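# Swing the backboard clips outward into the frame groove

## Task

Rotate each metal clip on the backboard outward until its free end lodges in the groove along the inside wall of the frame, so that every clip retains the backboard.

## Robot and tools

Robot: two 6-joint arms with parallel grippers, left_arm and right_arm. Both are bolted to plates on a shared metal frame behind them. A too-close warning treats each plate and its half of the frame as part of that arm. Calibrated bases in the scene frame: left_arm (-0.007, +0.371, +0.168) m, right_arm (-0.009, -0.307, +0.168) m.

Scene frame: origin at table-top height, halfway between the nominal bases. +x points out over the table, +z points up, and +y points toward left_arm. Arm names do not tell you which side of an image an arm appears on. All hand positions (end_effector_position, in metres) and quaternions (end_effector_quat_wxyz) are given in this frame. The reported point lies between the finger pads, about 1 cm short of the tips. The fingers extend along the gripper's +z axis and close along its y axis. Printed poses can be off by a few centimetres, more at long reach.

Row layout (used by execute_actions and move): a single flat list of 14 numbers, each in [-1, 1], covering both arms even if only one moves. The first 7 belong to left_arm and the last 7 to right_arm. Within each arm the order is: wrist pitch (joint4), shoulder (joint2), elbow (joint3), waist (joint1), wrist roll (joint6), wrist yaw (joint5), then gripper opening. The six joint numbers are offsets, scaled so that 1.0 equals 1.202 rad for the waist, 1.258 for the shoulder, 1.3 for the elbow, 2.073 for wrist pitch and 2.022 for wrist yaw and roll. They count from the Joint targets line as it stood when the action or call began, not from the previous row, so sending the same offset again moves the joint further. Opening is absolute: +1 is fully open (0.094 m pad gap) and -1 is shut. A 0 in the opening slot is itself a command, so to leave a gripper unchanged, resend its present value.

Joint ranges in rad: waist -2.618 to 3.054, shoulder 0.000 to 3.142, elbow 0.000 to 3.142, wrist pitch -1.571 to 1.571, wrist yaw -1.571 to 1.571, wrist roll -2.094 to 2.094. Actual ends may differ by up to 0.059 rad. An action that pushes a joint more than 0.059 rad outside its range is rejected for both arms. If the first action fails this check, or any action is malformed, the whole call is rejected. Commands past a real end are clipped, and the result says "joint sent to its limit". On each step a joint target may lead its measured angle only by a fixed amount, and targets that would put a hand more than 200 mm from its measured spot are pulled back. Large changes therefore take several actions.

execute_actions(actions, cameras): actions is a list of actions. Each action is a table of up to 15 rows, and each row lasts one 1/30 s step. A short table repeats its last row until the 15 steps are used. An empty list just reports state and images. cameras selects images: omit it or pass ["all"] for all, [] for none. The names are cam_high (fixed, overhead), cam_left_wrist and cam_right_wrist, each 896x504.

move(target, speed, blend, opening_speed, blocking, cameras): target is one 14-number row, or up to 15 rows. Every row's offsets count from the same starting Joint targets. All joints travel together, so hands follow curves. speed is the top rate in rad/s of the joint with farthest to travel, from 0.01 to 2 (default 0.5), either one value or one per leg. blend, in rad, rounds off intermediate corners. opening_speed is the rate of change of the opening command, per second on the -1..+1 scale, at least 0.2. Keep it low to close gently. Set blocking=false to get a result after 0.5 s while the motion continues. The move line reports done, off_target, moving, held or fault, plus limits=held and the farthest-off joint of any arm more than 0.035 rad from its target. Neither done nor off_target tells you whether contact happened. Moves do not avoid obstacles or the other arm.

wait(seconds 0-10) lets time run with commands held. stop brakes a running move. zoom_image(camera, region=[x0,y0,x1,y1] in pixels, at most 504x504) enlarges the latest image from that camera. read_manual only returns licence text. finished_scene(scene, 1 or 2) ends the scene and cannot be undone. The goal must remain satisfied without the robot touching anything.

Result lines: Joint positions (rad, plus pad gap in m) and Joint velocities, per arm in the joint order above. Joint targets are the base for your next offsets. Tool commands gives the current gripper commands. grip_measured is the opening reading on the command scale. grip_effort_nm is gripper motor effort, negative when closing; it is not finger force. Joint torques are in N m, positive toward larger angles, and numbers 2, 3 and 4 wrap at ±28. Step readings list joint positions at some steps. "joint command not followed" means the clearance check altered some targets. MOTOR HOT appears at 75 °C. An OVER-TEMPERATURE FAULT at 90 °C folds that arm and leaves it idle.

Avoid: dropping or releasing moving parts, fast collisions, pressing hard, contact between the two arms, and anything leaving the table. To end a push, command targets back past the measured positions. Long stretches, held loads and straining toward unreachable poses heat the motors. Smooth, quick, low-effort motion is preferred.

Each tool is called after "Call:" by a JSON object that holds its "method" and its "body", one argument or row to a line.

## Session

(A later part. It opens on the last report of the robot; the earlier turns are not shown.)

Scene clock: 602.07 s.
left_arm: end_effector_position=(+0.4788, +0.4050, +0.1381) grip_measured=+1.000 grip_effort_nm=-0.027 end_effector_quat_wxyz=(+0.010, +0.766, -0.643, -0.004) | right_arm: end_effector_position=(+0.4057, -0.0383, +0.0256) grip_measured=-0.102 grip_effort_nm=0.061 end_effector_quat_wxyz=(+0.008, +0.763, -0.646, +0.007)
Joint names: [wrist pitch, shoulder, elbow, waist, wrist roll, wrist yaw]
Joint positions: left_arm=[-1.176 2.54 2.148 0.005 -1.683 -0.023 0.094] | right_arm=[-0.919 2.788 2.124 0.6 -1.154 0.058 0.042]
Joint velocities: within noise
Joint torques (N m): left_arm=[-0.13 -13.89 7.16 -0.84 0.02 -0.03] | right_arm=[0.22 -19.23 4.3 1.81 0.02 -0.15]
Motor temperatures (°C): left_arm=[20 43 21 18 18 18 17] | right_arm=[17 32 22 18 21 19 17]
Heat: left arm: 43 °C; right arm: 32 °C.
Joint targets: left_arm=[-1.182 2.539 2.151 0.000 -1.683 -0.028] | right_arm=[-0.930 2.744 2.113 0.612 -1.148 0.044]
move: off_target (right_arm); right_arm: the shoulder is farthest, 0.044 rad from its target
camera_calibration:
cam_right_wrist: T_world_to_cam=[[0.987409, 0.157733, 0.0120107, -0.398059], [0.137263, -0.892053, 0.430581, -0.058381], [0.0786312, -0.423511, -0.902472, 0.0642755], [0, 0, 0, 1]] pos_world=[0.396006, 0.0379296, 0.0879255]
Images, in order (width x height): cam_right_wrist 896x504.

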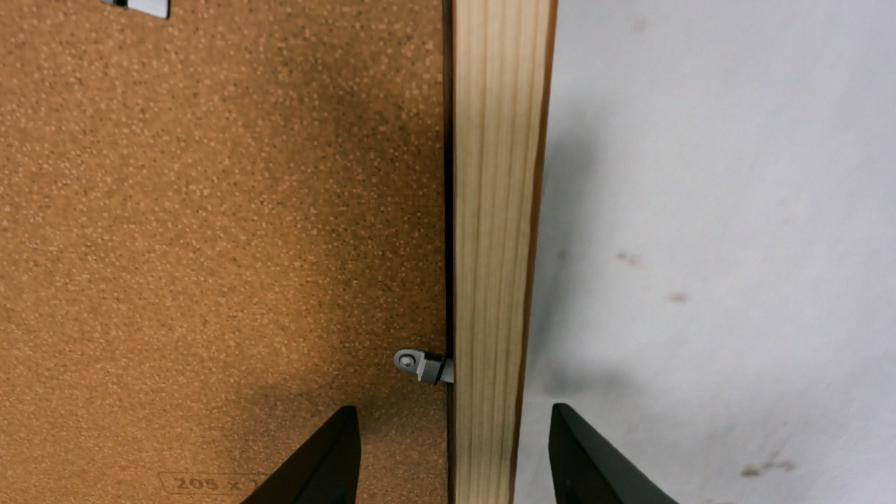

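Call:
{"method": "move", "body": {
  "target": [0,0,0,0,0,0,1, 0.0193,0.0564,0.0323,0,0,-0.004,-0.1],
  "speed": 0.1,
  "cameras": ["cam_right_wrist"]
}}

Scene clock: 609.30 s.
left_arm: end_effector_position=(+0.4788, +0.4050, +0.1381) grip_measured=+1.000 grip_effort_nm=-0.022 end_effector_quat_wxyz=(+0.010, +0.766, -0.643, -0.004) | right_arm: end_effector_position=(+0.4093, -0.0347, +0.0236) grip_measured=-0.102 grip_effort_nm=0.061 end_effector_quat_wxyz=(-0.001, +0.763, -0.646, +0.007)
Joint names: [wrist pitch, shoulder, elbow, waist, wrist roll, wrist yaw]
Joint positions: left_arm=[-1.176 2.54 2.148 0.005 -1.683 -0.023 0.094] | right_arm=[-0.898 2.794 2.128 0.6 -1.154 0.052 0.042]
Joint velocities: within noise
Joint torques (N m): left_arm=[-0.1 -14 7.23 -0.84 0.02 -0.04] | right_arm=[0.45 -13.12 7.09 1.81 0.02 -0.18]
Motor temperatures (°C): left_arm=[20 44 21 18 18 18 17] | right_arm=[17 34 22 18 21 19 17]
Heat: left arm: 44 °C; right arm: 34 °C.
Joint targets: left_arm=[-1.182 2.539 2.151 0.000 -1.683 -0.028] | right_arm=[-0.890 2.815 2.155 0.612 -1.148 0.036]
move: done
camera_calibration:
cam_right_wrist: T_world_to_cam=[[0.987283, 0.156694, 0.0268187, -0.402496], [0.131206, -0.898419, 0.419081, -0.052271], [0.0897619, -0.410233, -0.907553, 0.0597566], [0, 0, 0, 1]] pos_world=[0.398872, 0.0406215, 0.0869325]
Images, in order (width x height): cam_right_wrist 896x504.

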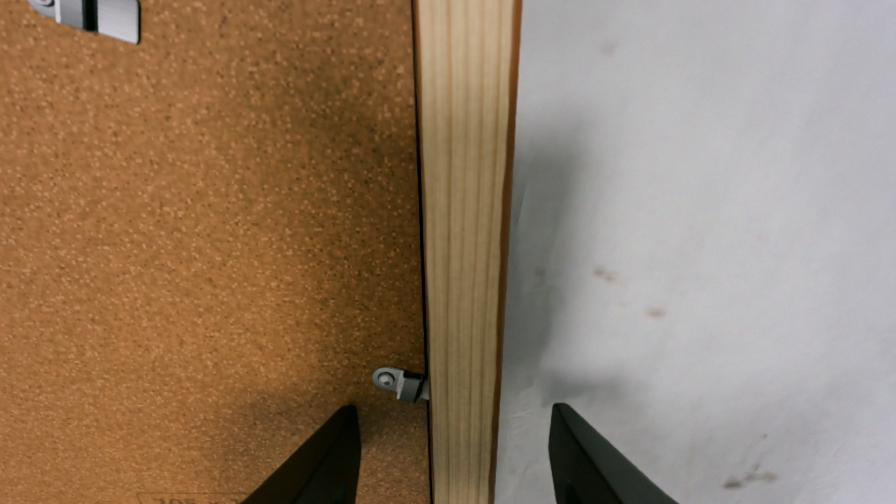

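Call:
{"method": "move", "body": {
  "target": [0,0,0,0,0,0,1, 0.003,0.009,0,0.010,0,-0.003,-0.1],
  "speed": 0.1,
  "cameras": ["cam_right_wrist"]
}}

Scene clock: 613.27 s.
left_arm: end_effector_position=(+0.4788, +0.4050, +0.1381) grip_measured=+1.000 grip_effort_nm=-0.032 end_effector_quat_wxyz=(+0.010, +0.766, -0.643, -0.004) | right_arm: end_effector_position=(+0.4068, -0.0298, +0.0232) grip_measured=-0.102 grip_effort_nm=0.056 end_effector_quat_wxyz=(-0.002, +0.767, -0.642, +0.007)
Joint names: [wrist pitch, shoulder, elbow, waist, wrist roll, wrist yaw]
Joint positions: left_arm=[-1.176 2.54 2.148 0.005 -1.683 -0.023 0.094] | right_arm=[-0.898 2.797 2.132 0.611 -1.154 0.052 0.042]
Joint velocities: within noise
Joint torques (N m): left_arm=[-0.09 -13.94 7.09 -0.84 0.05 -0.04] | right_arm=[0.51 -12.41 6.76 1.95 0.02 -0.23]
Motor temperatures (°C): left_arm=[20 44 21 18 18 18 17] | right_arm=[17 33 23 18 21 19 17]
Heat: left arm: 44 °C; right arm: 33 °C.
Joint targets: left_arm=[-1.182 2.539 2.151 0.000 -1.683 -0.028] | right_arm=[-0.884 2.826 2.155 0.624 -1.148 0.030]
move: done
camera_calibration:
cam_right_wrist: T_world_to_cam=[[0.985533, 0.167174, 0.0278984, -0.399821], [0.140349, -0.897252, 0.418617, -0.0511508], [0.0950137, -0.408646, -0.907734, 0.0595293], [0, 0, 0, 1]] pos_world=[0.39556, 0.0452708, 0.0866038]
Images, in order (width x height): cam_right_wrist 896x504.

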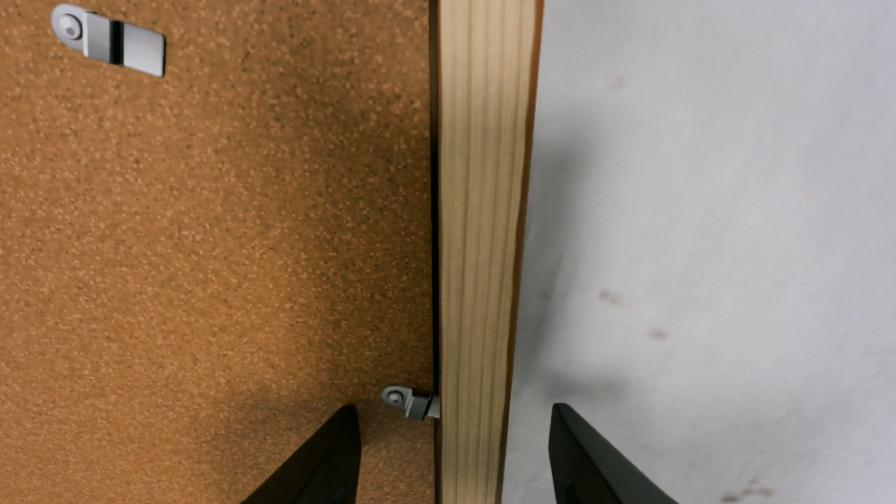

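Call:
{"method": "move", "body": {
  "target": [0,0,0,0,0,0,1, 0,0.0,0,-0.0205,0,0,-0.1],
  "speed": 0.1,
  "cameras": ["cam_right_wrist"]
}}

Scene clock: 620.30 s.
left_arm: end_effector_position=(+0.4788, +0.4050, +0.1381) grip_measured=+1.000 grip_effort_nm=-0.032 end_effector_quat_wxyz=(+0.010, +0.766, -0.643, -0.004) | right_arm: end_effector_position=(+0.4071, -0.0300, +0.0232) grip_measured=-0.102 grip_effort_nm=0.056 end_effector_quat_wxyz=(-0.003, +0.765, -0.643, +0.003)
Joint names: [wrist pitch, shoulder, elbow, waist, wrist roll, wrist yaw]
Joint positions: left_arm=[-1.176 2.54 2.148 0.005 -1.683 -0.023 0.094] | right_arm=[-0.898 2.797 2.133 0.607 -1.154 0.044 0.042]
Joint velocities: within noise
Joint torques (N m): left_arm=[-0.1 -13.9 7.02 -0.85 0.02 -0.02] | right_arm=[0.52 -12.44 6.82 -0.03 0.03 -0.16]
Motor temperatures (°C): left_arm=[20 44 21 18 18 18 17] | right_arm=[17 33 23 18 21 19 17]
Heat: left arm: 44 °C; right arm: 33 °C.
Joint targets: left_arm=[-1.182 2.539 2.151 0.000 -1.683 -0.028] | right_arm=[-0.884 2.826 2.156 0.599 -1.148 0.030]
move: done
camera_calibration:
cam_right_wrist: T_world_to_cam=[[0.986205, 0.163658, 0.0248156, -0.400348], [0.139077, -0.900542, 0.411924, -0.0507778], [0.089762, -0.40279, -0.91088, 0.0618249], [0, 0, 0, 1]] pos_world=[0.396338, 0.044695, 0.0871665]
Images, in order (width x height): cam_right_wrist 896x504.

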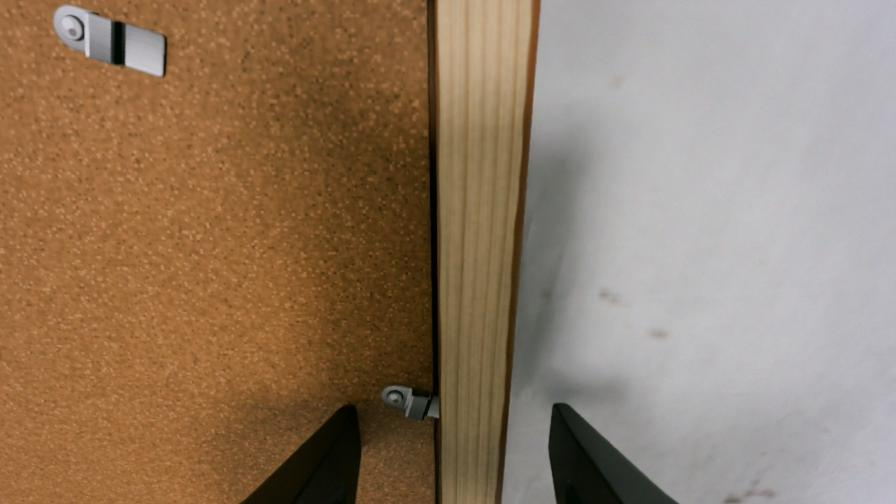

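Call:
{"method": "move", "body": {
  "target": [
    [0,0,0,0,0,0,1, 0,-0.065,0,-0.002,0,0,-0.1],
    [0,0,0,0,0,0,1, 0,-0.006,0,-0.002,0.002,0,-0.1]
  ],
  "speed": 0.15,
  "cameras": ["cam_right_wrist"]
}}

Scene clock: 624.77 s.
left_arm: end_effector_position=(+0.4788, +0.4050, +0.1381) grip_measured=+1.000 grip_effort_nm=-0.027 end_effector_quat_wxyz=(+0.010, +0.766, -0.643, -0.004) | right_arm: end_effector_position=(+0.4090, -0.0289, +0.0236) grip_measured=-0.102 grip_effort_nm=0.056 end_effector_quat_wxyz=(-0.007, +0.765, -0.644, +0.004)
Joint names: [wrist pitch, shoulder, elbow, waist, wrist roll, wrist yaw]
Joint positions: left_arm=[-1.176 2.54 2.148 0.005 -1.683 -0.023 0.094] | right_arm=[-0.89 2.796 2.133 0.607 -1.152 0.044 0.042]
Joint velocities: within noise
Joint torques (N m): left_arm=[-0.11 -13.93 7.17 -0.75 0.02 -0.05] | right_arm=[0.43 -13.07 6.76 -0.28 0.05 -0.16]
Motor temperatures (°C): left_arm=[20 44 21 18 18 18 17] | right_arm=[17 33 24 18 21 19 17]
Heat: left arm: 44 °C; right arm: 33 °C.
Joint targets: left_arm=[-1.182 2.539 2.151 0.000 -1.683 -0.028] | right_arm=[-0.884 2.818 2.156 0.597 -1.144 0.030]
move: done
camera_calibration:
cam_right_wrist: T_world_to_cam=[[0.98643, 0.16091, 0.032618, -0.402763], [0.133809, -0.903038, 0.408187, -0.0480352], [0.0951366, -0.398283, -0.912315, 0.0604124], [0, 0, 0, 1]] pos_world=[0.397978, 0.0454922, 0.0878599]
Images, in order (width x height): cam_right_wrist 896x504.

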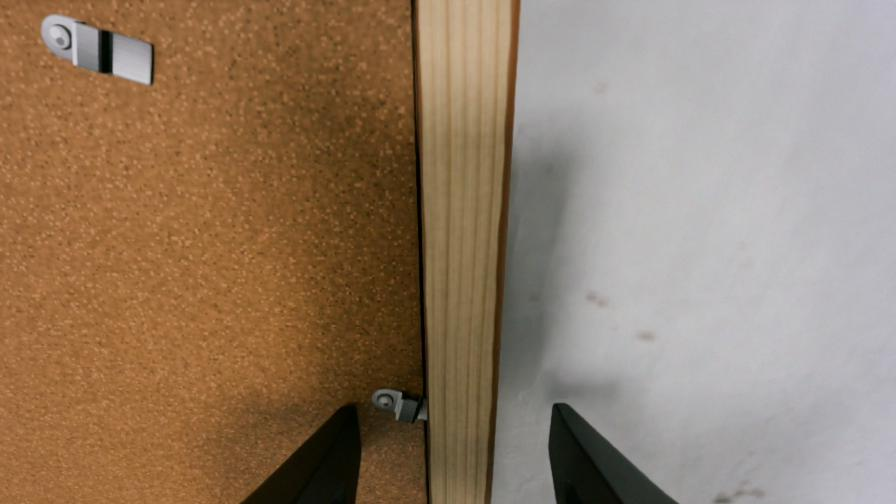

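Call:
{"method": "move", "body": {
  "target": [
    [0,0,0,0,0,0,1, 0,-0.055,0,-0.0075,0,0,-0.1]
  ],
  "speed": 0.15,
  "cameras": ["cam_right_wrist"]
}}

Scene clock: 629.97 s.
left_arm: end_effector_position=(+0.4788, +0.4050, +0.1381) grip_measured=+1.000 grip_effort_nm=-0.032 end_effector_quat_wxyz=(+0.010, +0.766, -0.643, -0.004) | right_arm: end_effector_position=(+0.4122, -0.0331, +0.0243) grip_measured=-0.102 grip_effort_nm=0.061 end_effector_quat_wxyz=(-0.009, +0.760, -0.650, +0.001)
Joint names: [wrist pitch, shoulder, elbow, waist, wrist roll, wrist yaw]
Joint positions: left_arm=[-1.176 2.54 2.148 0.005 -1.683 -0.023 0.094] | right_arm=[-0.89 2.795 2.133 0.593 -1.15 0.036 0.042]
Joint velocities: within noise
Joint torques (N m): left_arm=[-0.09 -13.9 7.16 -0.79 0.02 -0.05] | right_arm=[0.46 -19.4 6.8 0.12 0.02 -0.08]
Motor temperatures (°C): left_arm=[20 44 21 18 18 18 17] | right_arm=[17 32 24 18 21 19 17]
Heat: left arm: 44 °C; right arm: 32 °C.
Joint targets: left_arm=[-1.182 2.539 2.151 0.000 -1.683 -0.028] | right_arm=[-0.884 2.749 2.156 0.588 -1.144 0.030]
move: off_target (right_arm); right_arm: the shoulder is farthest, 0.046 rad from its target
camera_calibration:
cam_right_wrist: T_world_to_cam=[[0.98875, 0.146429, 0.0305376, -0.406727], [0.12207, -0.907899, 0.401022, -0.0476844], [0.0864464, -0.392782, -0.915559, 0.0628637], [0, 0, 0, 1]] pos_world=[0.402538, 0.0409558, 0.0890984]
Images, in order (width x height): cam_right_wrist 896x504.

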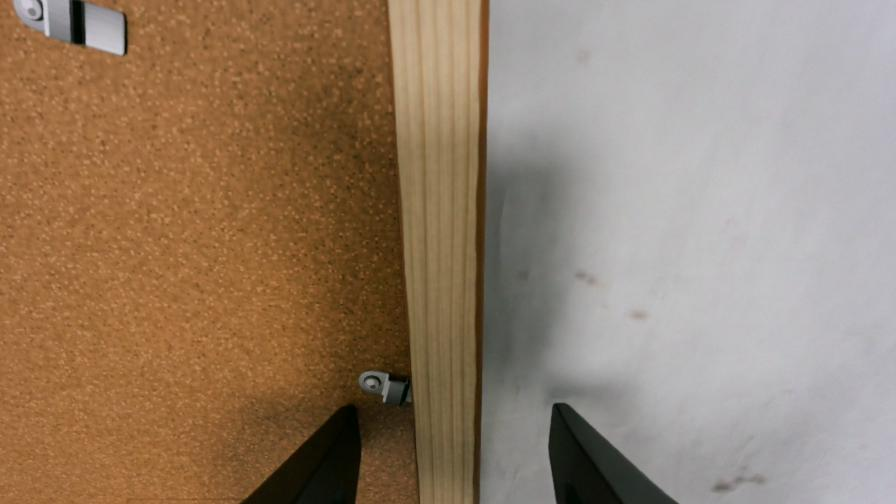

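Call:
{"method": "move", "body": {
  "target": [
    [0,0,0,0,0,0,1, -0.013,0,0,0.02,0.002,0.003,-0.1],
    [0,0,0,0,0,0,1, -0.013,0.054,0,0.02,0.002,0.003,-0.1]
  ],
  "speed": 0.15,
  "cameras": ["cam_right_wrist"]
}}

Scene clock: 637.53 s.
left_arm: end_effector_position=(+0.4788, +0.4050, +0.1381) grip_measured=+1.000 grip_effort_nm=-0.022 end_effector_quat_wxyz=(+0.010, +0.766, -0.643, -0.004) | right_arm: end_effector_position=(+0.4067, -0.0301, +0.0234) grip_measured=-0.102 grip_effort_nm=0.061 end_effector_quat_wxyz=(-0.003, +0.763, -0.647, -0.001)
Joint names: [wrist pitch, shoulder, elbow, waist, wrist roll, wrist yaw]
Joint positions: left_arm=[-1.176 2.54 2.148 0.005 -1.683 -0.023 0.094] | right_arm=[-0.9 2.797 2.133 0.605 -1.147 0.036 0.042]
Joint velocities: within noise
Joint torques (N m): left_arm=[-0.1 -13.98 7.08 -0.79 0 -0.04] | right_arm=[0.26 -13.07 6.75 1.33 0.03 -0.03]
Motor temperatures (°C): left_arm=[20 44 21 18 18 18 17] | right_arm=[17 33 24 18 21 19 17]
Heat: left arm: 44 °C; right arm: 33 °C.
Joint targets: left_arm=[-1.182 2.539 2.151 0.000 -1.683 -0.028] | right_arm=[-0.911 2.817 2.156 0.612 -1.140 0.036]
move: done
camera_calibration:
cam_right_wrist: T_world_to_cam=[[0.987777, 0.154604, 0.019827, -0.400728], [0.133393, -0.904271, 0.405587, -0.0485049], [0.0806346, -0.397985, -0.913841, 0.0658669], [0, 0, 0, 1]] pos_world=[0.39699, 0.0443069, 0.0878101]
Images, in order (width x height): cam_right_wrist 896x504.

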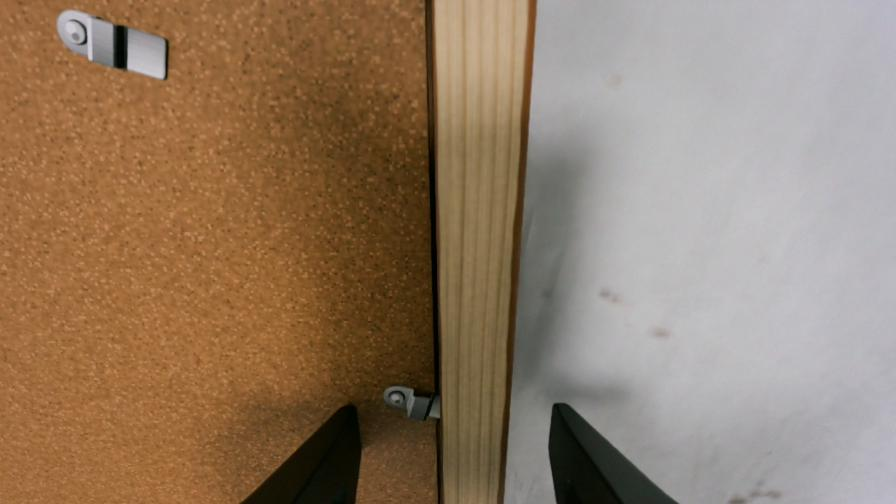

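Call:
{"method": "move", "body": {
  "target": [
    [0,0,0,0,0,0,1, 0,0,0,0,0,0,-0.1],
    [0,0,0,0,0,0,1, 0,0,0.0,0,0,0,-0.5]
  ],
  "speed": 0.1,
  "opening_speed": 0.4,
  "cameras": ["cam_right_wrist"]
}}

Call:
{"method": "zoom_image", "body": {
  "camera": "cam_right_wrist",
  "region": [320, 330, 520, 480]
}}

Scene clock: 646.10 s.
left_arm: end_effector_position=(+0.4788, +0.4050, +0.1381) grip_measured=+1.000 grip_effort_nm=-0.027 end_effector_quat_wxyz=(+0.010, +0.766, -0.643, -0.004) | right_arm: end_effector_position=(+0.4048, -0.0313, +0.0234) grip_measured=-0.498 grip_effort_nm=-0.164 end_effector_quat_wxyz=(+0.001, +0.763, -0.647, -0.002)
Joint names: [wrist pitch, shoulder, elbow, waist, wrist roll, wrist yaw]
Joint positions: left_arm=[-1.176 2.54 2.148 0.005 -1.683 -0.023 0.094] | right_arm=[-0.909 2.797 2.133 0.605 -1.147 0.036 0.024]
Joint velocities: within noise
Joint torques (N m): left_arm=[-0.11 -13.75 7.16 -0.75 0 -0.02] | right_arm=[0.33 -13.09 6.75 1.35 0.02 -0.02]
Motor temperatures (°C): left_arm=[20 44 21 18 18 18 17] | right_arm=[17 32 24 18 21 19 17]
Heat: left arm: 44 °C; right arm: 32 °C.
Joint targets: left_arm=[-1.182 2.539 2.151 0.000 -1.683 -0.028] | right_arm=[-0.911 2.817 2.156 0.612 -1.140 0.036]
move: done
camera_calibration:
cam_right_wrist: T_world_to_cam=[[0.987898, 0.154651, 0.0118663, -0.398611], [0.136337, -0.902295, 0.408994, -0.0505648], [0.0739582, -0.402426, -0.91246, 0.0680618], [0, 0, 0, 1]] pos_world=[0.395647, 0.043411, 0.0875144]
Images, in order (width x height): cam_right_wrist 896x504.

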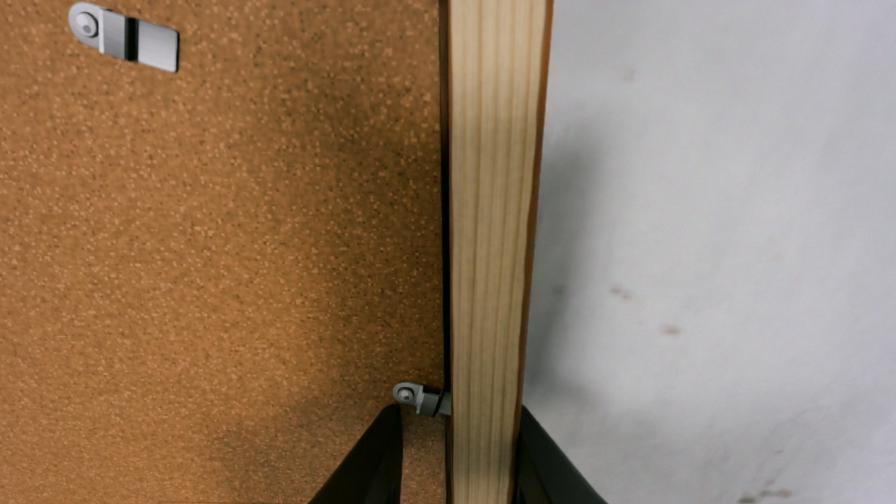

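Scaled by 2.520.

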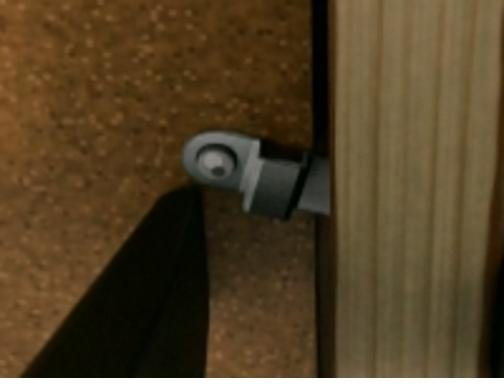

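Call:
{"method": "move", "body": {
  "target": [
    [0,0,0,0,0,0,1, 0,0,0,0,0,0,-0.5],
    [0,0,0,0,0,0,1, 0,0,0.0,0,0,0,-0.62]
  ],
  "speed": 0.1,
  "opening_speed": 0.2,
  "cameras": ["cam_right_wrist"]
}}

Call:
{"method": "zoom_image", "body": {
  "camera": "cam_right_wrist",
  "region": [320, 330, 520, 480]
}}

Scene clock: 650.47 s.
left_arm: end_effector_position=(+0.4788, +0.4050, +0.1381) grip_measured=+1.000 grip_effort_nm=-0.027 end_effector_quat_wxyz=(+0.010, +0.766, -0.643, -0.004) | right_arm: end_effector_position=(+0.4071, -0.0309, +0.0234) grip_measured=-0.617 grip_effort_nm=-0.208 end_effector_quat_wxyz=(-0.003, +0.762, -0.647, +0.001)
Joint names: [wrist pitch, shoulder, elbow, waist, wrist roll, wrist yaw]
Joint positions: left_arm=[-1.176 2.54 2.148 0.005 -1.683 -0.023 0.094] | right_arm=[-0.9 2.797 2.133 0.605 -1.146 0.041 0.018]
Joint velocities: within noise
Joint torques (N m): left_arm=[-0.11 -13.85 7.13 -0.77 0 -0.03] | right_arm=[0.26 -13.12 6.76 1.35 0.03 -0.07]
Motor temperatures (°C): left_arm=[20 44 21 18 18 18 17] | right_arm=[17 32 24 18 21 19 17]
Heat: left arm: 44 °C; right arm: 32 °C.
Joint targets: left_arm=[-1.182 2.539 2.151 0.000 -1.683 -0.028] | right_arm=[-0.911 2.817 2.156 0.612 -1.140 0.036]
move: done
camera_calibration:
cam_right_wrist: T_world_to_cam=[[0.987843, 0.153907, 0.0219022, -0.401195], [0.131558, -0.902694, 0.409677, -0.0485346], [0.0828233, -0.401815, -0.911967, 0.0644803], [0, 0, 0, 1]] pos_world=[0.397362, 0.0438441, 0.0874745]
Images, in order (width x height): cam_right_wrist 896x504.

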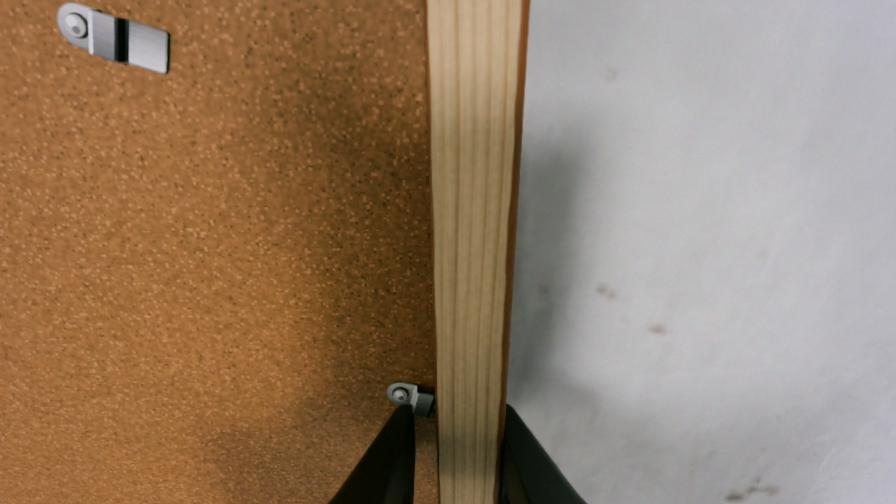

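Scaled by 2.520.

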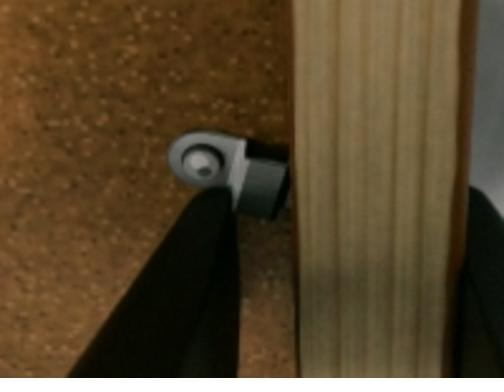

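Call:
{"method": "move", "body": {
  "target": [
    [0,0,0,0,0,0,1, 0,0,0,0,0,0,-0.62],
    [0,0,0,0,0,0,1, 0,0,0.0,0,0,0,-0.69]
  ],
  "speed": 0.1,
  "opening_speed": 0.2,
  "cameras": ["cam_right_wrist"]
}}

Call:
{"method": "zoom_image", "body": {
  "camera": "cam_right_wrist",
  "region": [320, 330, 520, 480]
}}

Scene clock: 655.40 s.
left_arm: end_effector_position=(+0.4788, +0.4050, +0.1381) grip_measured=+1.000 grip_effort_nm=-0.032 end_effector_quat_wxyz=(+0.010, +0.766, -0.643, -0.004) | right_arm: end_effector_position=(+0.4073, -0.0307, +0.0234) grip_measured=-0.683 grip_effort_nm=-0.398 end_effector_quat_wxyz=(-0.003, +0.762, -0.647, +0.001)
Joint names: [wrist pitch, shoulder, elbow, waist, wrist roll, wrist yaw]
Joint positions: left_arm=[-1.176 2.54 2.148 0.005 -1.683 -0.023 0.094] | right_arm=[-0.899 2.797 2.133 0.605 -1.146 0.041 0.015]
Joint velocities: within noise
Joint torques (N m): left_arm=[-0.1 -13.83 7.01 -0.84 0.01 -0.01] | right_arm=[0.26 -13.15 6.78 1.4 0.03 -0.07]
Motor temperatures (°C): left_arm=[20 44 21 18 18 18 17] | right_arm=[17 32 24 18 21 19 17]
Heat: left arm: 44 °C; right arm: 32 °C.
Joint targets: left_arm=[-1.182 2.539 2.151 0.000 -1.683 -0.028] | right_arm=[-0.911 2.817 2.156 0.612 -1.140 0.036]
move: done
camera_calibration:
cam_right_wrist: T_world_to_cam=[[0.987892, 0.153491, 0.0225932, -0.401416], [0.130926, -0.902922, 0.409377, -0.0482038], [0.0832355, -0.401462, -0.912086, 0.0643562], [0, 0, 0, 1]] pos_world=[0.39751, 0.0439259, 0.0875012]
Images, in order (width x height): cam_right_wrist 896x504.

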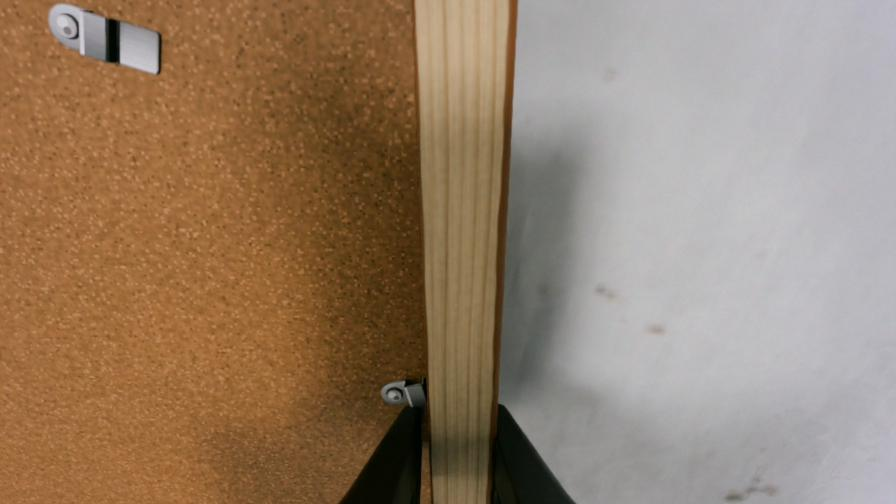

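Scaled by 2.520.

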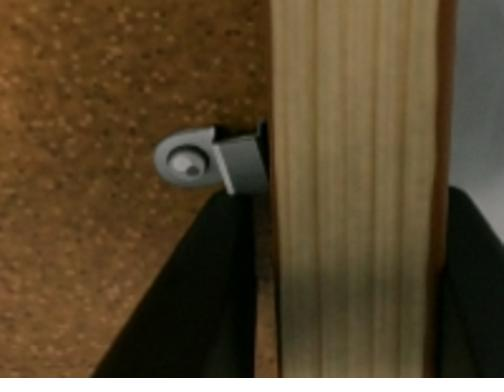

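Call:
{"method": "move", "body": {
  "target": [
    [0,0,0,0,0,0,1, 0,0,0,0,0,0,-0.3],
    [0,0,0,0,0,0,1, -0.02,-0.085,0.0,0,0,0,-0.3]
  ],
  "speed": 0.2,
  "opening_speed": 0.5,
  "cameras": ["cam_right_wrist"]
}}

Call:
{"method": "zoom_image", "body": {
  "camera": "cam_right_wrist",
  "region": [320, 250, 520, 400]
}}

Scene clock: 663.83 s.
left_arm: end_effector_position=(+0.4788, +0.4050, +0.1381) grip_measured=+1.000 grip_effort_nm=-0.022 end_effector_quat_wxyz=(+0.010, +0.766, -0.643, -0.004) | right_arm: end_effector_position=(+0.4102, -0.0301, +0.0487) grip_measured=-0.302 grip_effort_nm=0.061 end_effector_quat_wxyz=(-0.008, +0.762, -0.648, +0.003)
Joint names: [wrist pitch, shoulder, elbow, waist, wrist roll, wrist yaw]
Joint positions: left_arm=[-1.176 2.54 2.148 0.005 -1.683 -0.023 0.094] | right_arm=[-0.941 2.744 2.133 0.605 -1.146 0.041 0.033]
Joint velocities: within noise
Joint torques (N m): left_arm=[-0.11 -13.72 6.99 -0.87 0.03 -0.01] | right_arm=[0.27 -18.21 6.87 1.39 0.03 -0.07]
Motor temperatures (°C): left_arm=[20 44 21 18 18 18 17] | right_arm=[17 32 25 18 21 19 17]
Heat: left arm: 44 °C; right arm: 32 °C.
Joint targets: left_arm=[-1.182 2.539 2.151 0.000 -1.683 -0.028] | right_arm=[-0.952 2.710 2.156 0.612 -1.140 0.036]
move: done
camera_calibration:
cam_right_wrist: T_world_to_cam=[[0.987713, 0.152907, 0.0322738, -0.405344], [0.126923, -0.905387, 0.405172, -0.0565745], [0.0911738, -0.396097, -0.913671, 0.0845294], [0, 0, 0, 1]] pos_world=[0.399837, 0.0442398, 0.113236]
Images, in order (width x height): cam_right_wrist 896x504.

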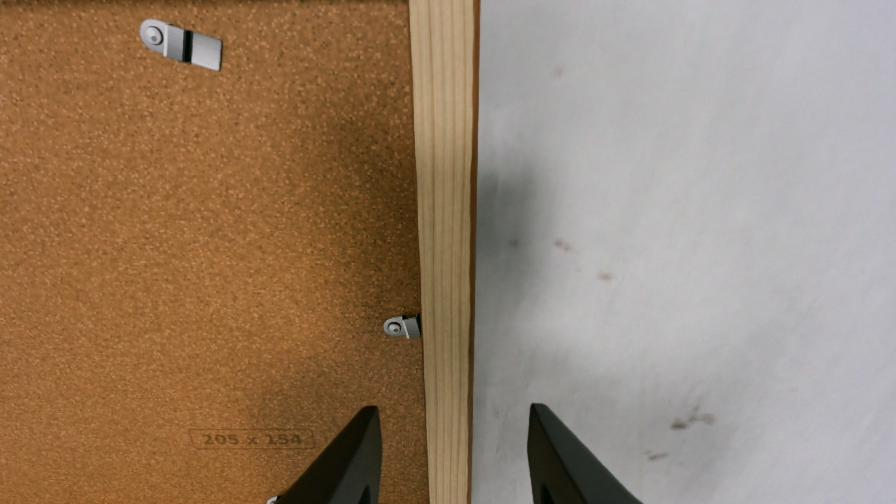

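Scaled by 2.520.

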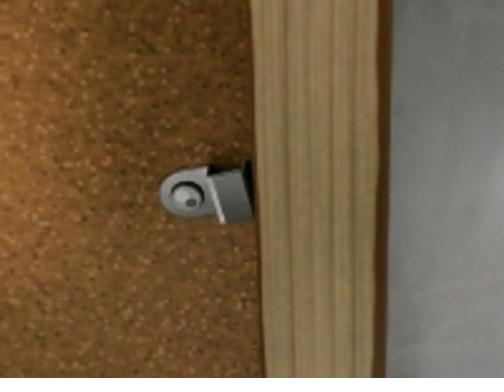

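Call:
{"method": "move", "body": {
  "target": [0,0,0,0,0,0,1, -0.013,0.0795,0.0538,0.025,0.0143,0,-0.1],
  "speed": 0.2,
  "cameras": ["cam_right_wrist"]
}}

Scene clock: 676.07 s.
left_arm: end_effector_position=(+0.4788, +0.4050, +0.1381) grip_measured=+1.000 grip_effort_nm=-0.022 end_effector_quat_wxyz=(+0.010, +0.766, -0.643, -0.004) | right_arm: end_effector_position=(+0.4006, -0.0169, +0.0354) grip_measured=-0.102 grip_effort_nm=0.061 end_effector_quat_wxyz=(+0.004, +0.764, -0.646, +0.000)
Joint names: [wrist pitch, shoulder, elbow, waist, wrist roll, wrist yaw]
Joint positions: left_arm=[-1.176 2.54 2.148 0.005 -1.683 -0.023 0.094] | right_arm=[-0.97 2.803 2.194 0.636 -1.119 0.041 0.042]
Joint velocities: within noise
Joint torques (N m): left_arm=[-0.09 -13.94 7.12 -0.83 0.06 -0.01] | right_arm=[0.25 -14.41 7.46 1.2 0.05 -0.07]
Motor temperatures (°C): left_arm=[20 45 21 18 18 18 17] | right_arm=[17 34 25 18 21 19 17]
Heat: left arm: 45 °C; right arm: 34 °C.
Joint targets: left_arm=[-1.182 2.539 2.151 0.000 -1.683 -0.028] | right_arm=[-0.979 2.810 2.225 0.642 -1.111 0.036]
move: done
camera_calibration:
cam_right_wrist: T_world_to_cam=[[0.987334, 0.158341, 0.00999868, -0.396467], [0.139973, -0.899007, 0.414962, -0.0435061], [0.0746944, -0.408307, -0.909784, 0.0847033], [0, 0, 0, 1]] pos_world=[0.391208, 0.0582495, 0.0990792]
Images, in order (width x height): cam_right_wrist 896x504.

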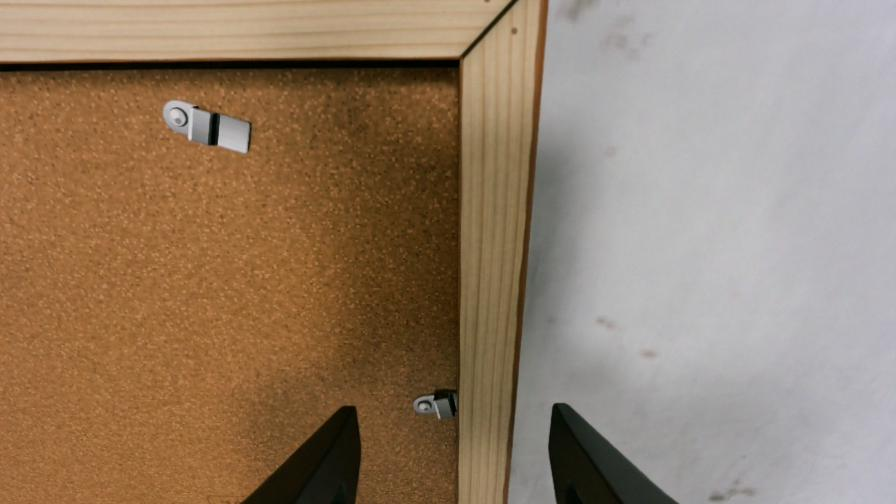

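Call:
{"method": "move", "body": {
  "target": [0,0,0,0,0,0,1, 0.0285,0.028,0.005,0.002,0,0,-0.1],
  "speed": 0.1,
  "cameras": ["cam_right_wrist"]
}}

Scene clock: 681.27 s.
left_arm: end_effector_position=(+0.4788, +0.4050, +0.1381) grip_measured=+1.000 grip_effort_nm=-0.027 end_effector_quat_wxyz=(+0.010, +0.766, -0.643, -0.004) | right_arm: end_effector_position=(+0.4051, -0.0131, +0.0242) grip_measured=-0.102 grip_effort_nm=0.066 end_effector_quat_wxyz=(-0.007, +0.763, -0.646, +0.002)
Joint names: [wrist pitch, shoulder, elbow, waist, wrist roll, wrist yaw]
Joint positions: left_arm=[-1.176 2.54 2.148 0.005 -1.683 -0.023 0.094] | right_arm=[-0.929 2.83 2.202 0.636 -1.118 0.041 0.042]
Joint velocities: within noise
Joint torques (N m): left_arm=[-0.13 -13.89 7.16 -0.83 0 -0.02] | right_arm=[0.47 -13.74 7.38 1.47 0.04 -0.08]
Motor temperatures (°C): left_arm=[20 45 21 18 18 18 17] | right_arm=[17 34 25 18 21 19 17]
Heat: left arm: 45 °C; right arm: 34 °C.
Joint targets: left_arm=[-1.182 2.539 2.151 0.000 -1.683 -0.028] | right_arm=[-0.920 2.845 2.232 0.644 -1.111 0.036]
move: done
camera_calibration:
cam_right_wrist: T_world_to_cam=[[0.987301, 0.156104, 0.0294519, -0.401886], [0.130895, -0.904456, 0.405987, -0.0322785], [0.0900144, -0.396977, -0.913404, 0.069728], [0, 0, 0, 1]] pos_world=[0.394731, 0.0612221, 0.0886308]
Images, in order (width x height): cam_right_wrist 896x504.

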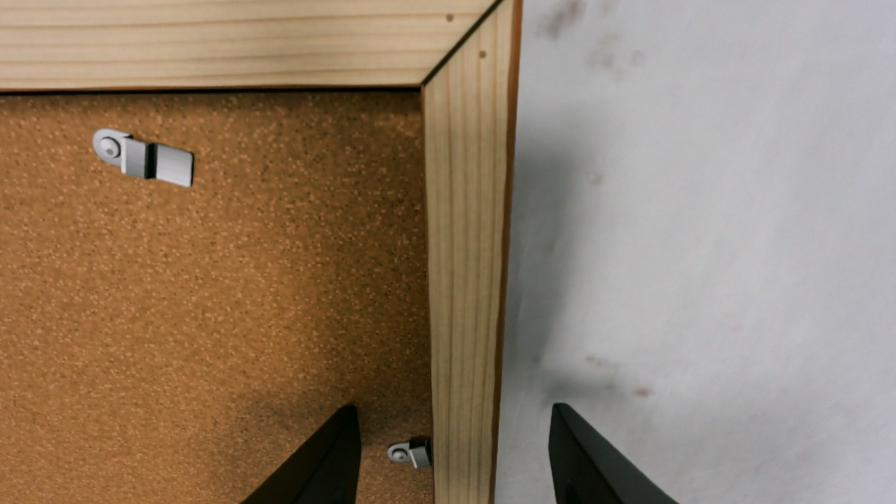

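Call:
{"method": "move", "body": {
  "target": [
    [0,0,0,0,0,0,1, 0.003,0.008,0,0,0,0,-0.1],
    [0,0,0,0,0,0,1, 0.003,0.008,0,0,0,0,-0.55]
  ],
  "speed": 0.1,
  "opening_speed": 0.4,
  "cameras": ["cam_right_wrist"]
}}

Call:
{"method": "zoom_image", "body": {
  "camera": "cam_right_wrist",
  "region": [320, 354, 520, 504]
}}

Scene clock: 686.67 s.
left_arm: end_effector_position=(+0.4788, +0.4050, +0.1381) grip_measured=+1.000 grip_effort_nm=-0.027 end_effector_quat_wxyz=(+0.010, +0.766, -0.643, -0.004) | right_arm: end_effector_position=(+0.4047, -0.0124, +0.0237) grip_measured=-0.548 grip_effort_nm=-0.159 end_effector_quat_wxyz=(-0.007, +0.764, -0.646, +0.002)
Joint names: [wrist pitch, shoulder, elbow, waist, wrist roll, wrist yaw]
Joint positions: left_arm=[-1.176 2.54 2.148 0.005 -1.683 -0.023 0.094] | right_arm=[-0.927 2.831 2.202 0.637 -1.118 0.041 0.021]
Joint velocities: within noise
Joint torques (N m): left_arm=[-0.1 -13.89 7.13 -0.7 0.02 -0.03] | right_arm=[0.52 -12.92 7.42 1.35 0.04 -0.06]
Motor temperatures (°C): left_arm=[20 45 21 18 18 18 17] | right_arm=[17 33 25 18 21 19 17]
Heat: left arm: 45 °C; right arm: 33 °C.
Joint targets: left_arm=[-1.182 2.539 2.151 0.000 -1.683 -0.028] | right_arm=[-0.914 2.855 2.232 0.645 -1.111 0.036]
move: done
camera_calibration:
cam_right_wrist: T_world_to_cam=[[0.98706, 0.157583, 0.0296781, -0.401452], [0.132209, -0.904487, 0.405493, -0.0318476], [0.0907425, -0.396322, -0.913616, 0.0693081], [0, 0, 0, 1]] pos_world=[0.394179, 0.0619248, 0.0881494]
Images, in order (width x height): cam_right_wrist 896x504.

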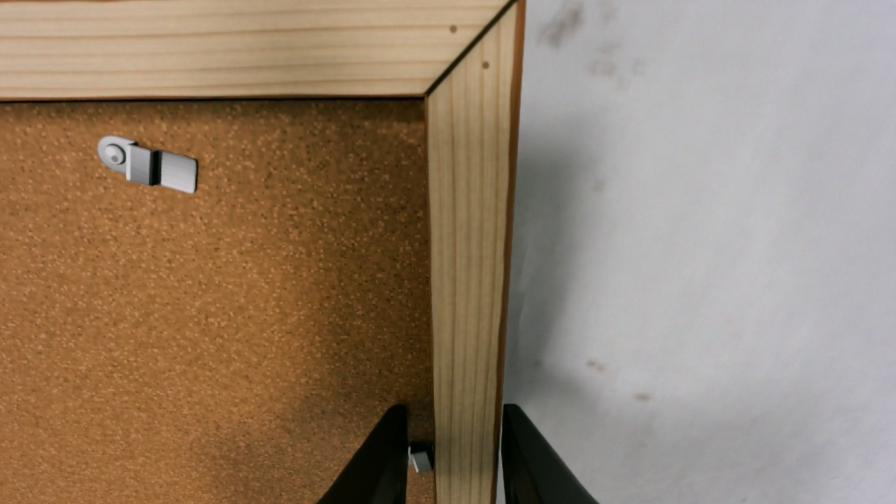

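Scaled by 2.520.

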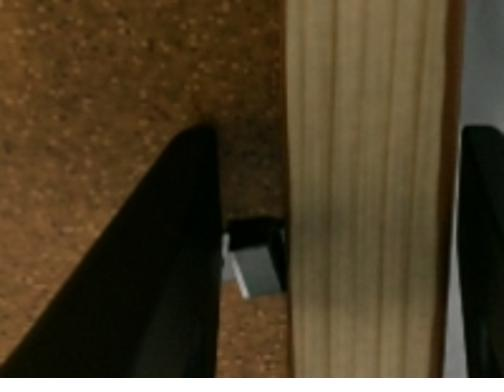

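Call:
{"method": "move", "body": {
  "target": [
    [0,0,0,0,0,0,1, 0,0,0,0,0,0,-0.55],
    [0,0,0,0,0,0,1, 0,0,0,0,0,0,-0.64]
  ],
  "speed": 0.1,
  "opening_speed": 0.2,
  "cameras": ["cam_right_wrist"]
}}

Call:
{"method": "zoom_image", "body": {
  "camera": "cam_right_wrist",
  "region": [320, 354, 520, 504]
}}

Scene clock: 691.80 s.
left_arm: end_effector_position=(+0.4788, +0.4050, +0.1381) grip_measured=+1.000 grip_effort_nm=-0.022 end_effector_quat_wxyz=(+0.010, +0.766, -0.643, -0.004) | right_arm: end_effector_position=(+0.4042, -0.0124, +0.0237) grip_measured=-0.636 grip_effort_nm=-0.266 end_effector_quat_wxyz=(-0.007, +0.762, -0.647, +0.001)
Joint names: [wrist pitch, shoulder, elbow, waist, wrist roll, wrist yaw]
Joint positions: left_arm=[-1.176 2.54 2.148 0.005 -1.683 -0.023 0.094] | right_arm=[-0.929 2.831 2.202 0.637 -1.114 0.039 0.017]
Joint velocities: within noise
Joint torques (N m): left_arm=[-0.11 -14.01 7.15 -0.73 0 -0.01] | right_arm=[0.53 -12.92 7.38 1.33 -0.03 -0.05]
Motor temperatures (°C): left_arm=[20 45 21 18 18 18 17] | right_arm=[17 33 25 18 21 19 17]
Heat: left arm: 45 °C; right arm: 33 °C.
Joint targets: left_arm=[-1.182 2.539 2.151 0.000 -1.683 -0.028] | right_arm=[-0.914 2.855 2.232 0.645 -1.111 0.036]
move: done
camera_calibration:
cam_right_wrist: T_world_to_cam=[[0.987644, 0.154264, 0.0276112, -0.40122], [0.130051, -0.905086, 0.404853, -0.0309029], [0.0874449, -0.39626, -0.913965, 0.0706883], [0, 0, 0, 1]] pos_world=[0.3941, 0.061935, 0.0881959]
Images, in order (width x height): cam_right_wrist 896x504.

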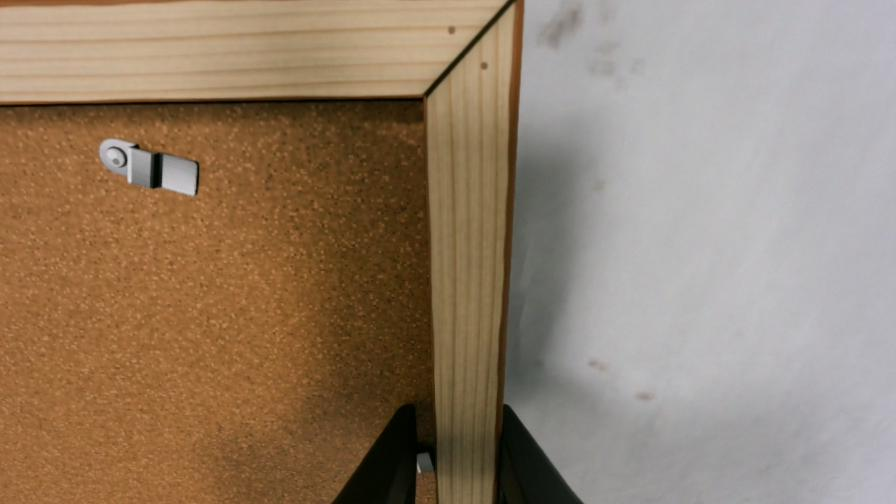

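Scaled by 2.520.

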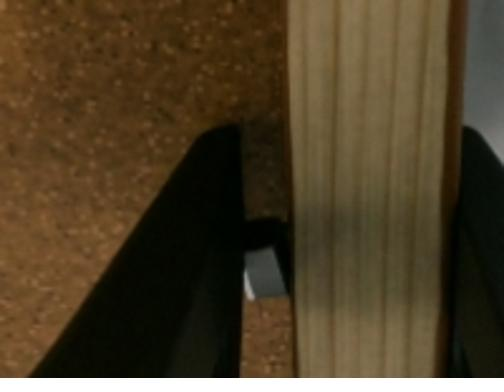

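Call:
{"method": "move", "body": {
  "target": [
    [0,0,0,0,0,0,1, 0,0,0,0,0,0,-0.64],
    [0,0,0,0,0,0,1, 0,0,0,0,0,0,-0.68]
  ],
  "speed": 0.1,
  "opening_speed": 0.2,
  "cameras": ["cam_right_wrist"]
}}

Call:
{"method": "zoom_image", "body": {
  "camera": "cam_right_wrist",
  "region": [320, 354, 520, 504]
}}

Scene clock: 696.10 s.
left_arm: end_effector_position=(+0.4788, +0.4050, +0.1381) grip_measured=+1.000 grip_effort_nm=-0.027 end_effector_quat_wxyz=(+0.010, +0.766, -0.643, -0.004) | right_arm: end_effector_position=(+0.4049, -0.0119, +0.0237) grip_measured=-0.673 grip_effort_nm=-0.422 end_effector_quat_wxyz=(-0.008, +0.762, -0.647, +0.001)
Joint names: [wrist pitch, shoulder, elbow, waist, wrist roll, wrist yaw]
Joint positions: left_arm=[-1.176 2.54 2.148 0.005 -1.683 -0.023 0.094] | right_arm=[-0.928 2.832 2.204 0.637 -1.113 0.039 0.015]
Joint velocities: within noise
Joint torques (N m): left_arm=[-0.11 -13.87 7.1 -0.88 0.03 0.01] | right_arm=[0.53 -13.07 7.28 1.32 -0.02 -0.07]
Motor temperatures (°C): left_arm=[20 45 21 18 18 18 17] | right_arm=[17 33 25 18 21 19 17]
Heat: left arm: 45 °C; right arm: 33 °C.
Joint targets: left_arm=[-1.182 2.539 2.151 0.000 -1.683 -0.028] | right_arm=[-0.914 2.856 2.232 0.645 -1.111 0.036]
move: done
camera_calibration:
cam_right_wrist: T_world_to_cam=[[0.987781, 0.153005, 0.0296449, -0.402026], [0.128184, -0.905789, 0.403876, -0.029803], [0.0886472, -0.395141, -0.914333, 0.070335], [0, 0, 0, 1]] pos_world=[0.394699, 0.0623092, 0.0882644]
Images, in order (width x height): cam_right_wrist 896x504.

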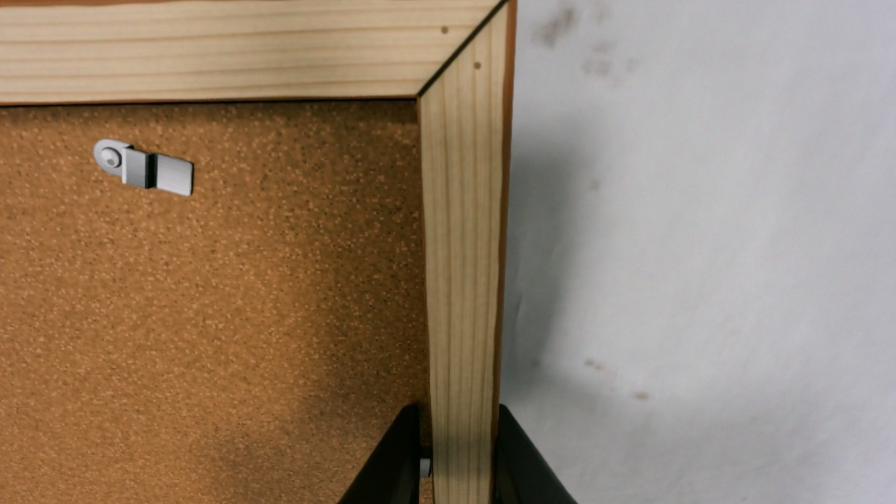

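Scaled by 2.520.

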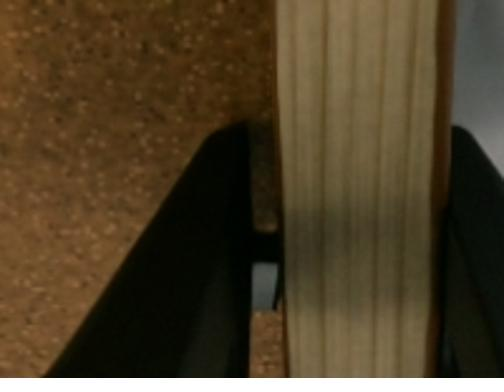

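Looks parallel. Release, raise, verify (heading to E next).

Call:
{"method": "move", "body": {
  "target": [
    [0,0,0,0,0,0,1, 0,0,0,0,0,0,-0.4],
    [0,0,0,0,0,0,1, -0.035,-0.105,0.0,0,0,0,-0.4]
  ],
  "speed": 0.2,
  "opening_speed": 0.5,
  "cameras": ["cam_right_wrist"]
}}

Call:
{"method": "zoom_image", "body": {
  "camera": "cam_right_wrist",
  "region": [330, 320, 530, 470]
}}

Scene clock: 702.10 s.
left_arm: end_effector_position=(+0.4788, +0.4050, +0.1381) grip_measured=+1.000 grip_effort_nm=-0.032 end_effector_quat_wxyz=(+0.010, +0.766, -0.643, -0.004) | right_arm: end_effector_position=(+0.4117, -0.0089, +0.0616) grip_measured=-0.402 grip_effort_nm=0.066 end_effector_quat_wxyz=(-0.023, +0.761, -0.648, +0.005)
Joint names: [wrist pitch, shoulder, elbow, waist, wrist roll, wrist yaw]
Joint positions: left_arm=[-1.176 2.54 2.148 0.005 -1.683 -0.023 0.094] | right_arm=[-0.976 2.755 2.206 0.637 -1.113 0.039 0.028]
Joint velocities: within noise
Joint torques (N m): left_arm=[-0.11 -13.86 6.95 -0.76 0.03 -0.04] | right_arm=[0.32 -18.1 7.24 1.37 -0.01 -0.05]
Motor temperatures (°C): left_arm=[20 45 21 18 18 18 17] | right_arm=[17 34 24 18 21 19 17]
Heat: left arm: 45 °C; right arm: 34 °C.
Joint targets: left_arm=[-1.182 2.539 2.151 0.000 -1.683 -0.028] | right_arm=[-0.987 2.723 2.232 0.645 -1.111 0.036]
move: done
camera_calibration:
cam_right_wrist: T_world_to_cam=[[0.986951, 0.150658, 0.0568292, -0.411775], [0.116873, -0.913034, 0.390781, -0.0378408], [0.110761, -0.37904, -0.918728, 0.0969326], [0, 0, 0, 1]] pos_world=[0.400088, 0.0642286, 0.127243]
Images, in order (width x height): cam_right_wrist 896x504.

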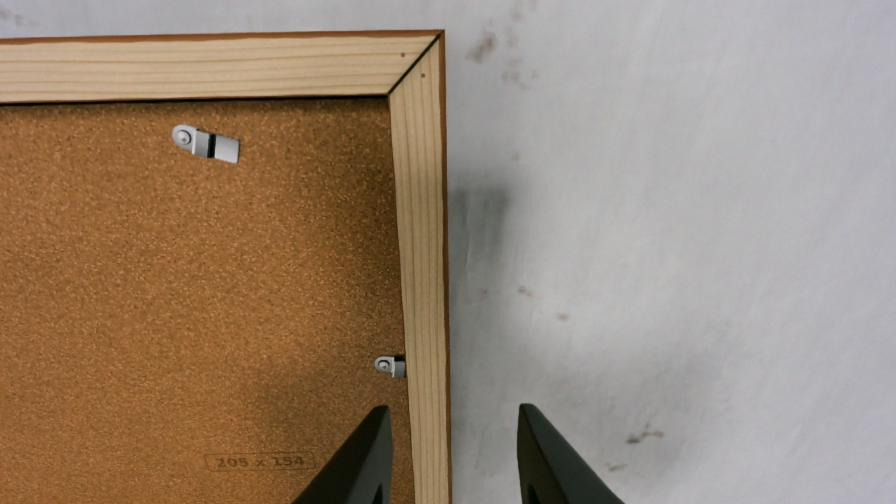

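Scaled by 2.520.

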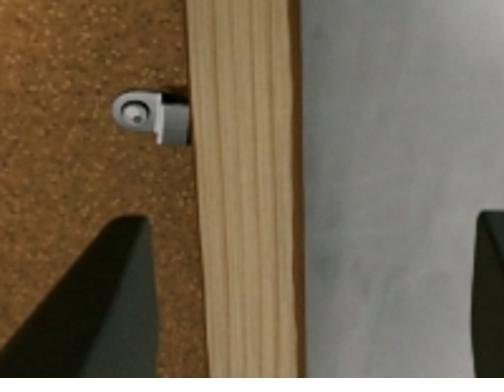

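Call:
{"method": "move", "body": {
  "target": [0,0,0,0,0,0,1, -0.0183,0.0731,0.0292,0.1431,0.866,0,0.15],
  "speed": 0.9,
  "opening_speed": 0.6,
  "cameras": ["cam_right_wrist"]
}}

Scene clock: 713.23 s.
left_arm: end_effector_position=(+0.4788, +0.4050, +0.1381) grip_measured=+1.000 grip_effort_nm=-0.027 end_effector_quat_wxyz=(+0.010, +0.766, -0.643, -0.004) | right_arm: end_effector_position=(+0.3468, +0.0526, +0.0497) grip_measured=+0.148 grip_effort_nm=0.066 end_effector_quat_wxyz=(-0.001, -0.081, +0.997, -0.001)
Joint names: [wrist pitch, shoulder, elbow, waist, wrist roll, wrist yaw]
Joint positions: left_arm=[-1.176 2.54 2.148 0.005 -1.683 -0.023 0.094] | right_arm=[-1.016 2.801 2.237 0.811 0.632 0.039 0.054]
Joint velocities: within noise
Joint torques (N m): left_arm=[-0.13 -13.79 7.13 -0.84 0.02 -0.02] | right_arm=[0.26 -13.86 7.71 1.25 0.05 -0.05]
Motor temperatures (°C): left_arm=[20 45 21 18 18 18 17] | right_arm=[17 34 25 18 21 19 17]
Heat: left arm: 45 °C; right arm: 34 °C.
Joint targets: left_arm=[-1.182 2.539 2.151 0.000 -1.683 -0.028] | right_arm=[-1.024 2.815 2.270 0.816 0.640 0.036]
move: done
camera_calibration:
cam_right_wrist: T_world_to_cam=[[0.15284, -0.988104, 0.0170697, -0.00515386], [-0.901143, -0.132257, 0.412854, 0.341425], [-0.405685, -0.0784829, -0.910637, 0.2794], [0, 0, 0, 1]] pos_world=[0.421809, 0.0619914, 0.113562]
Images, in order (width x height): cam_right_wrist 896x504.

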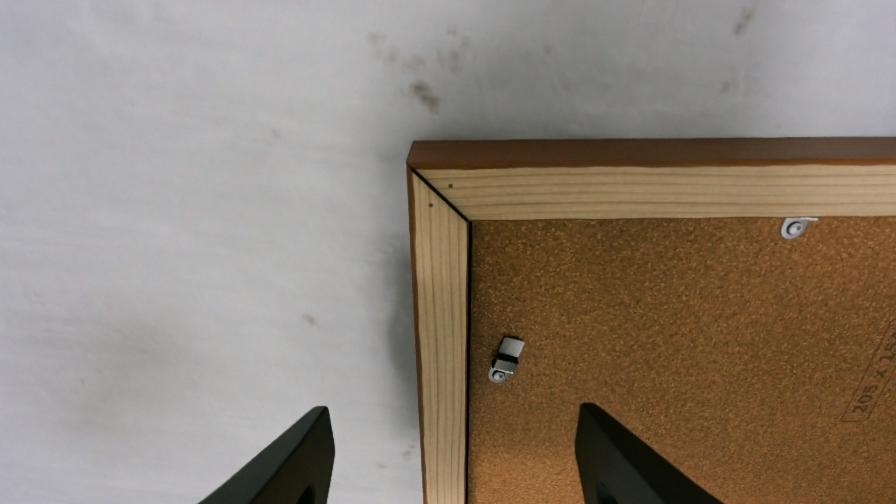

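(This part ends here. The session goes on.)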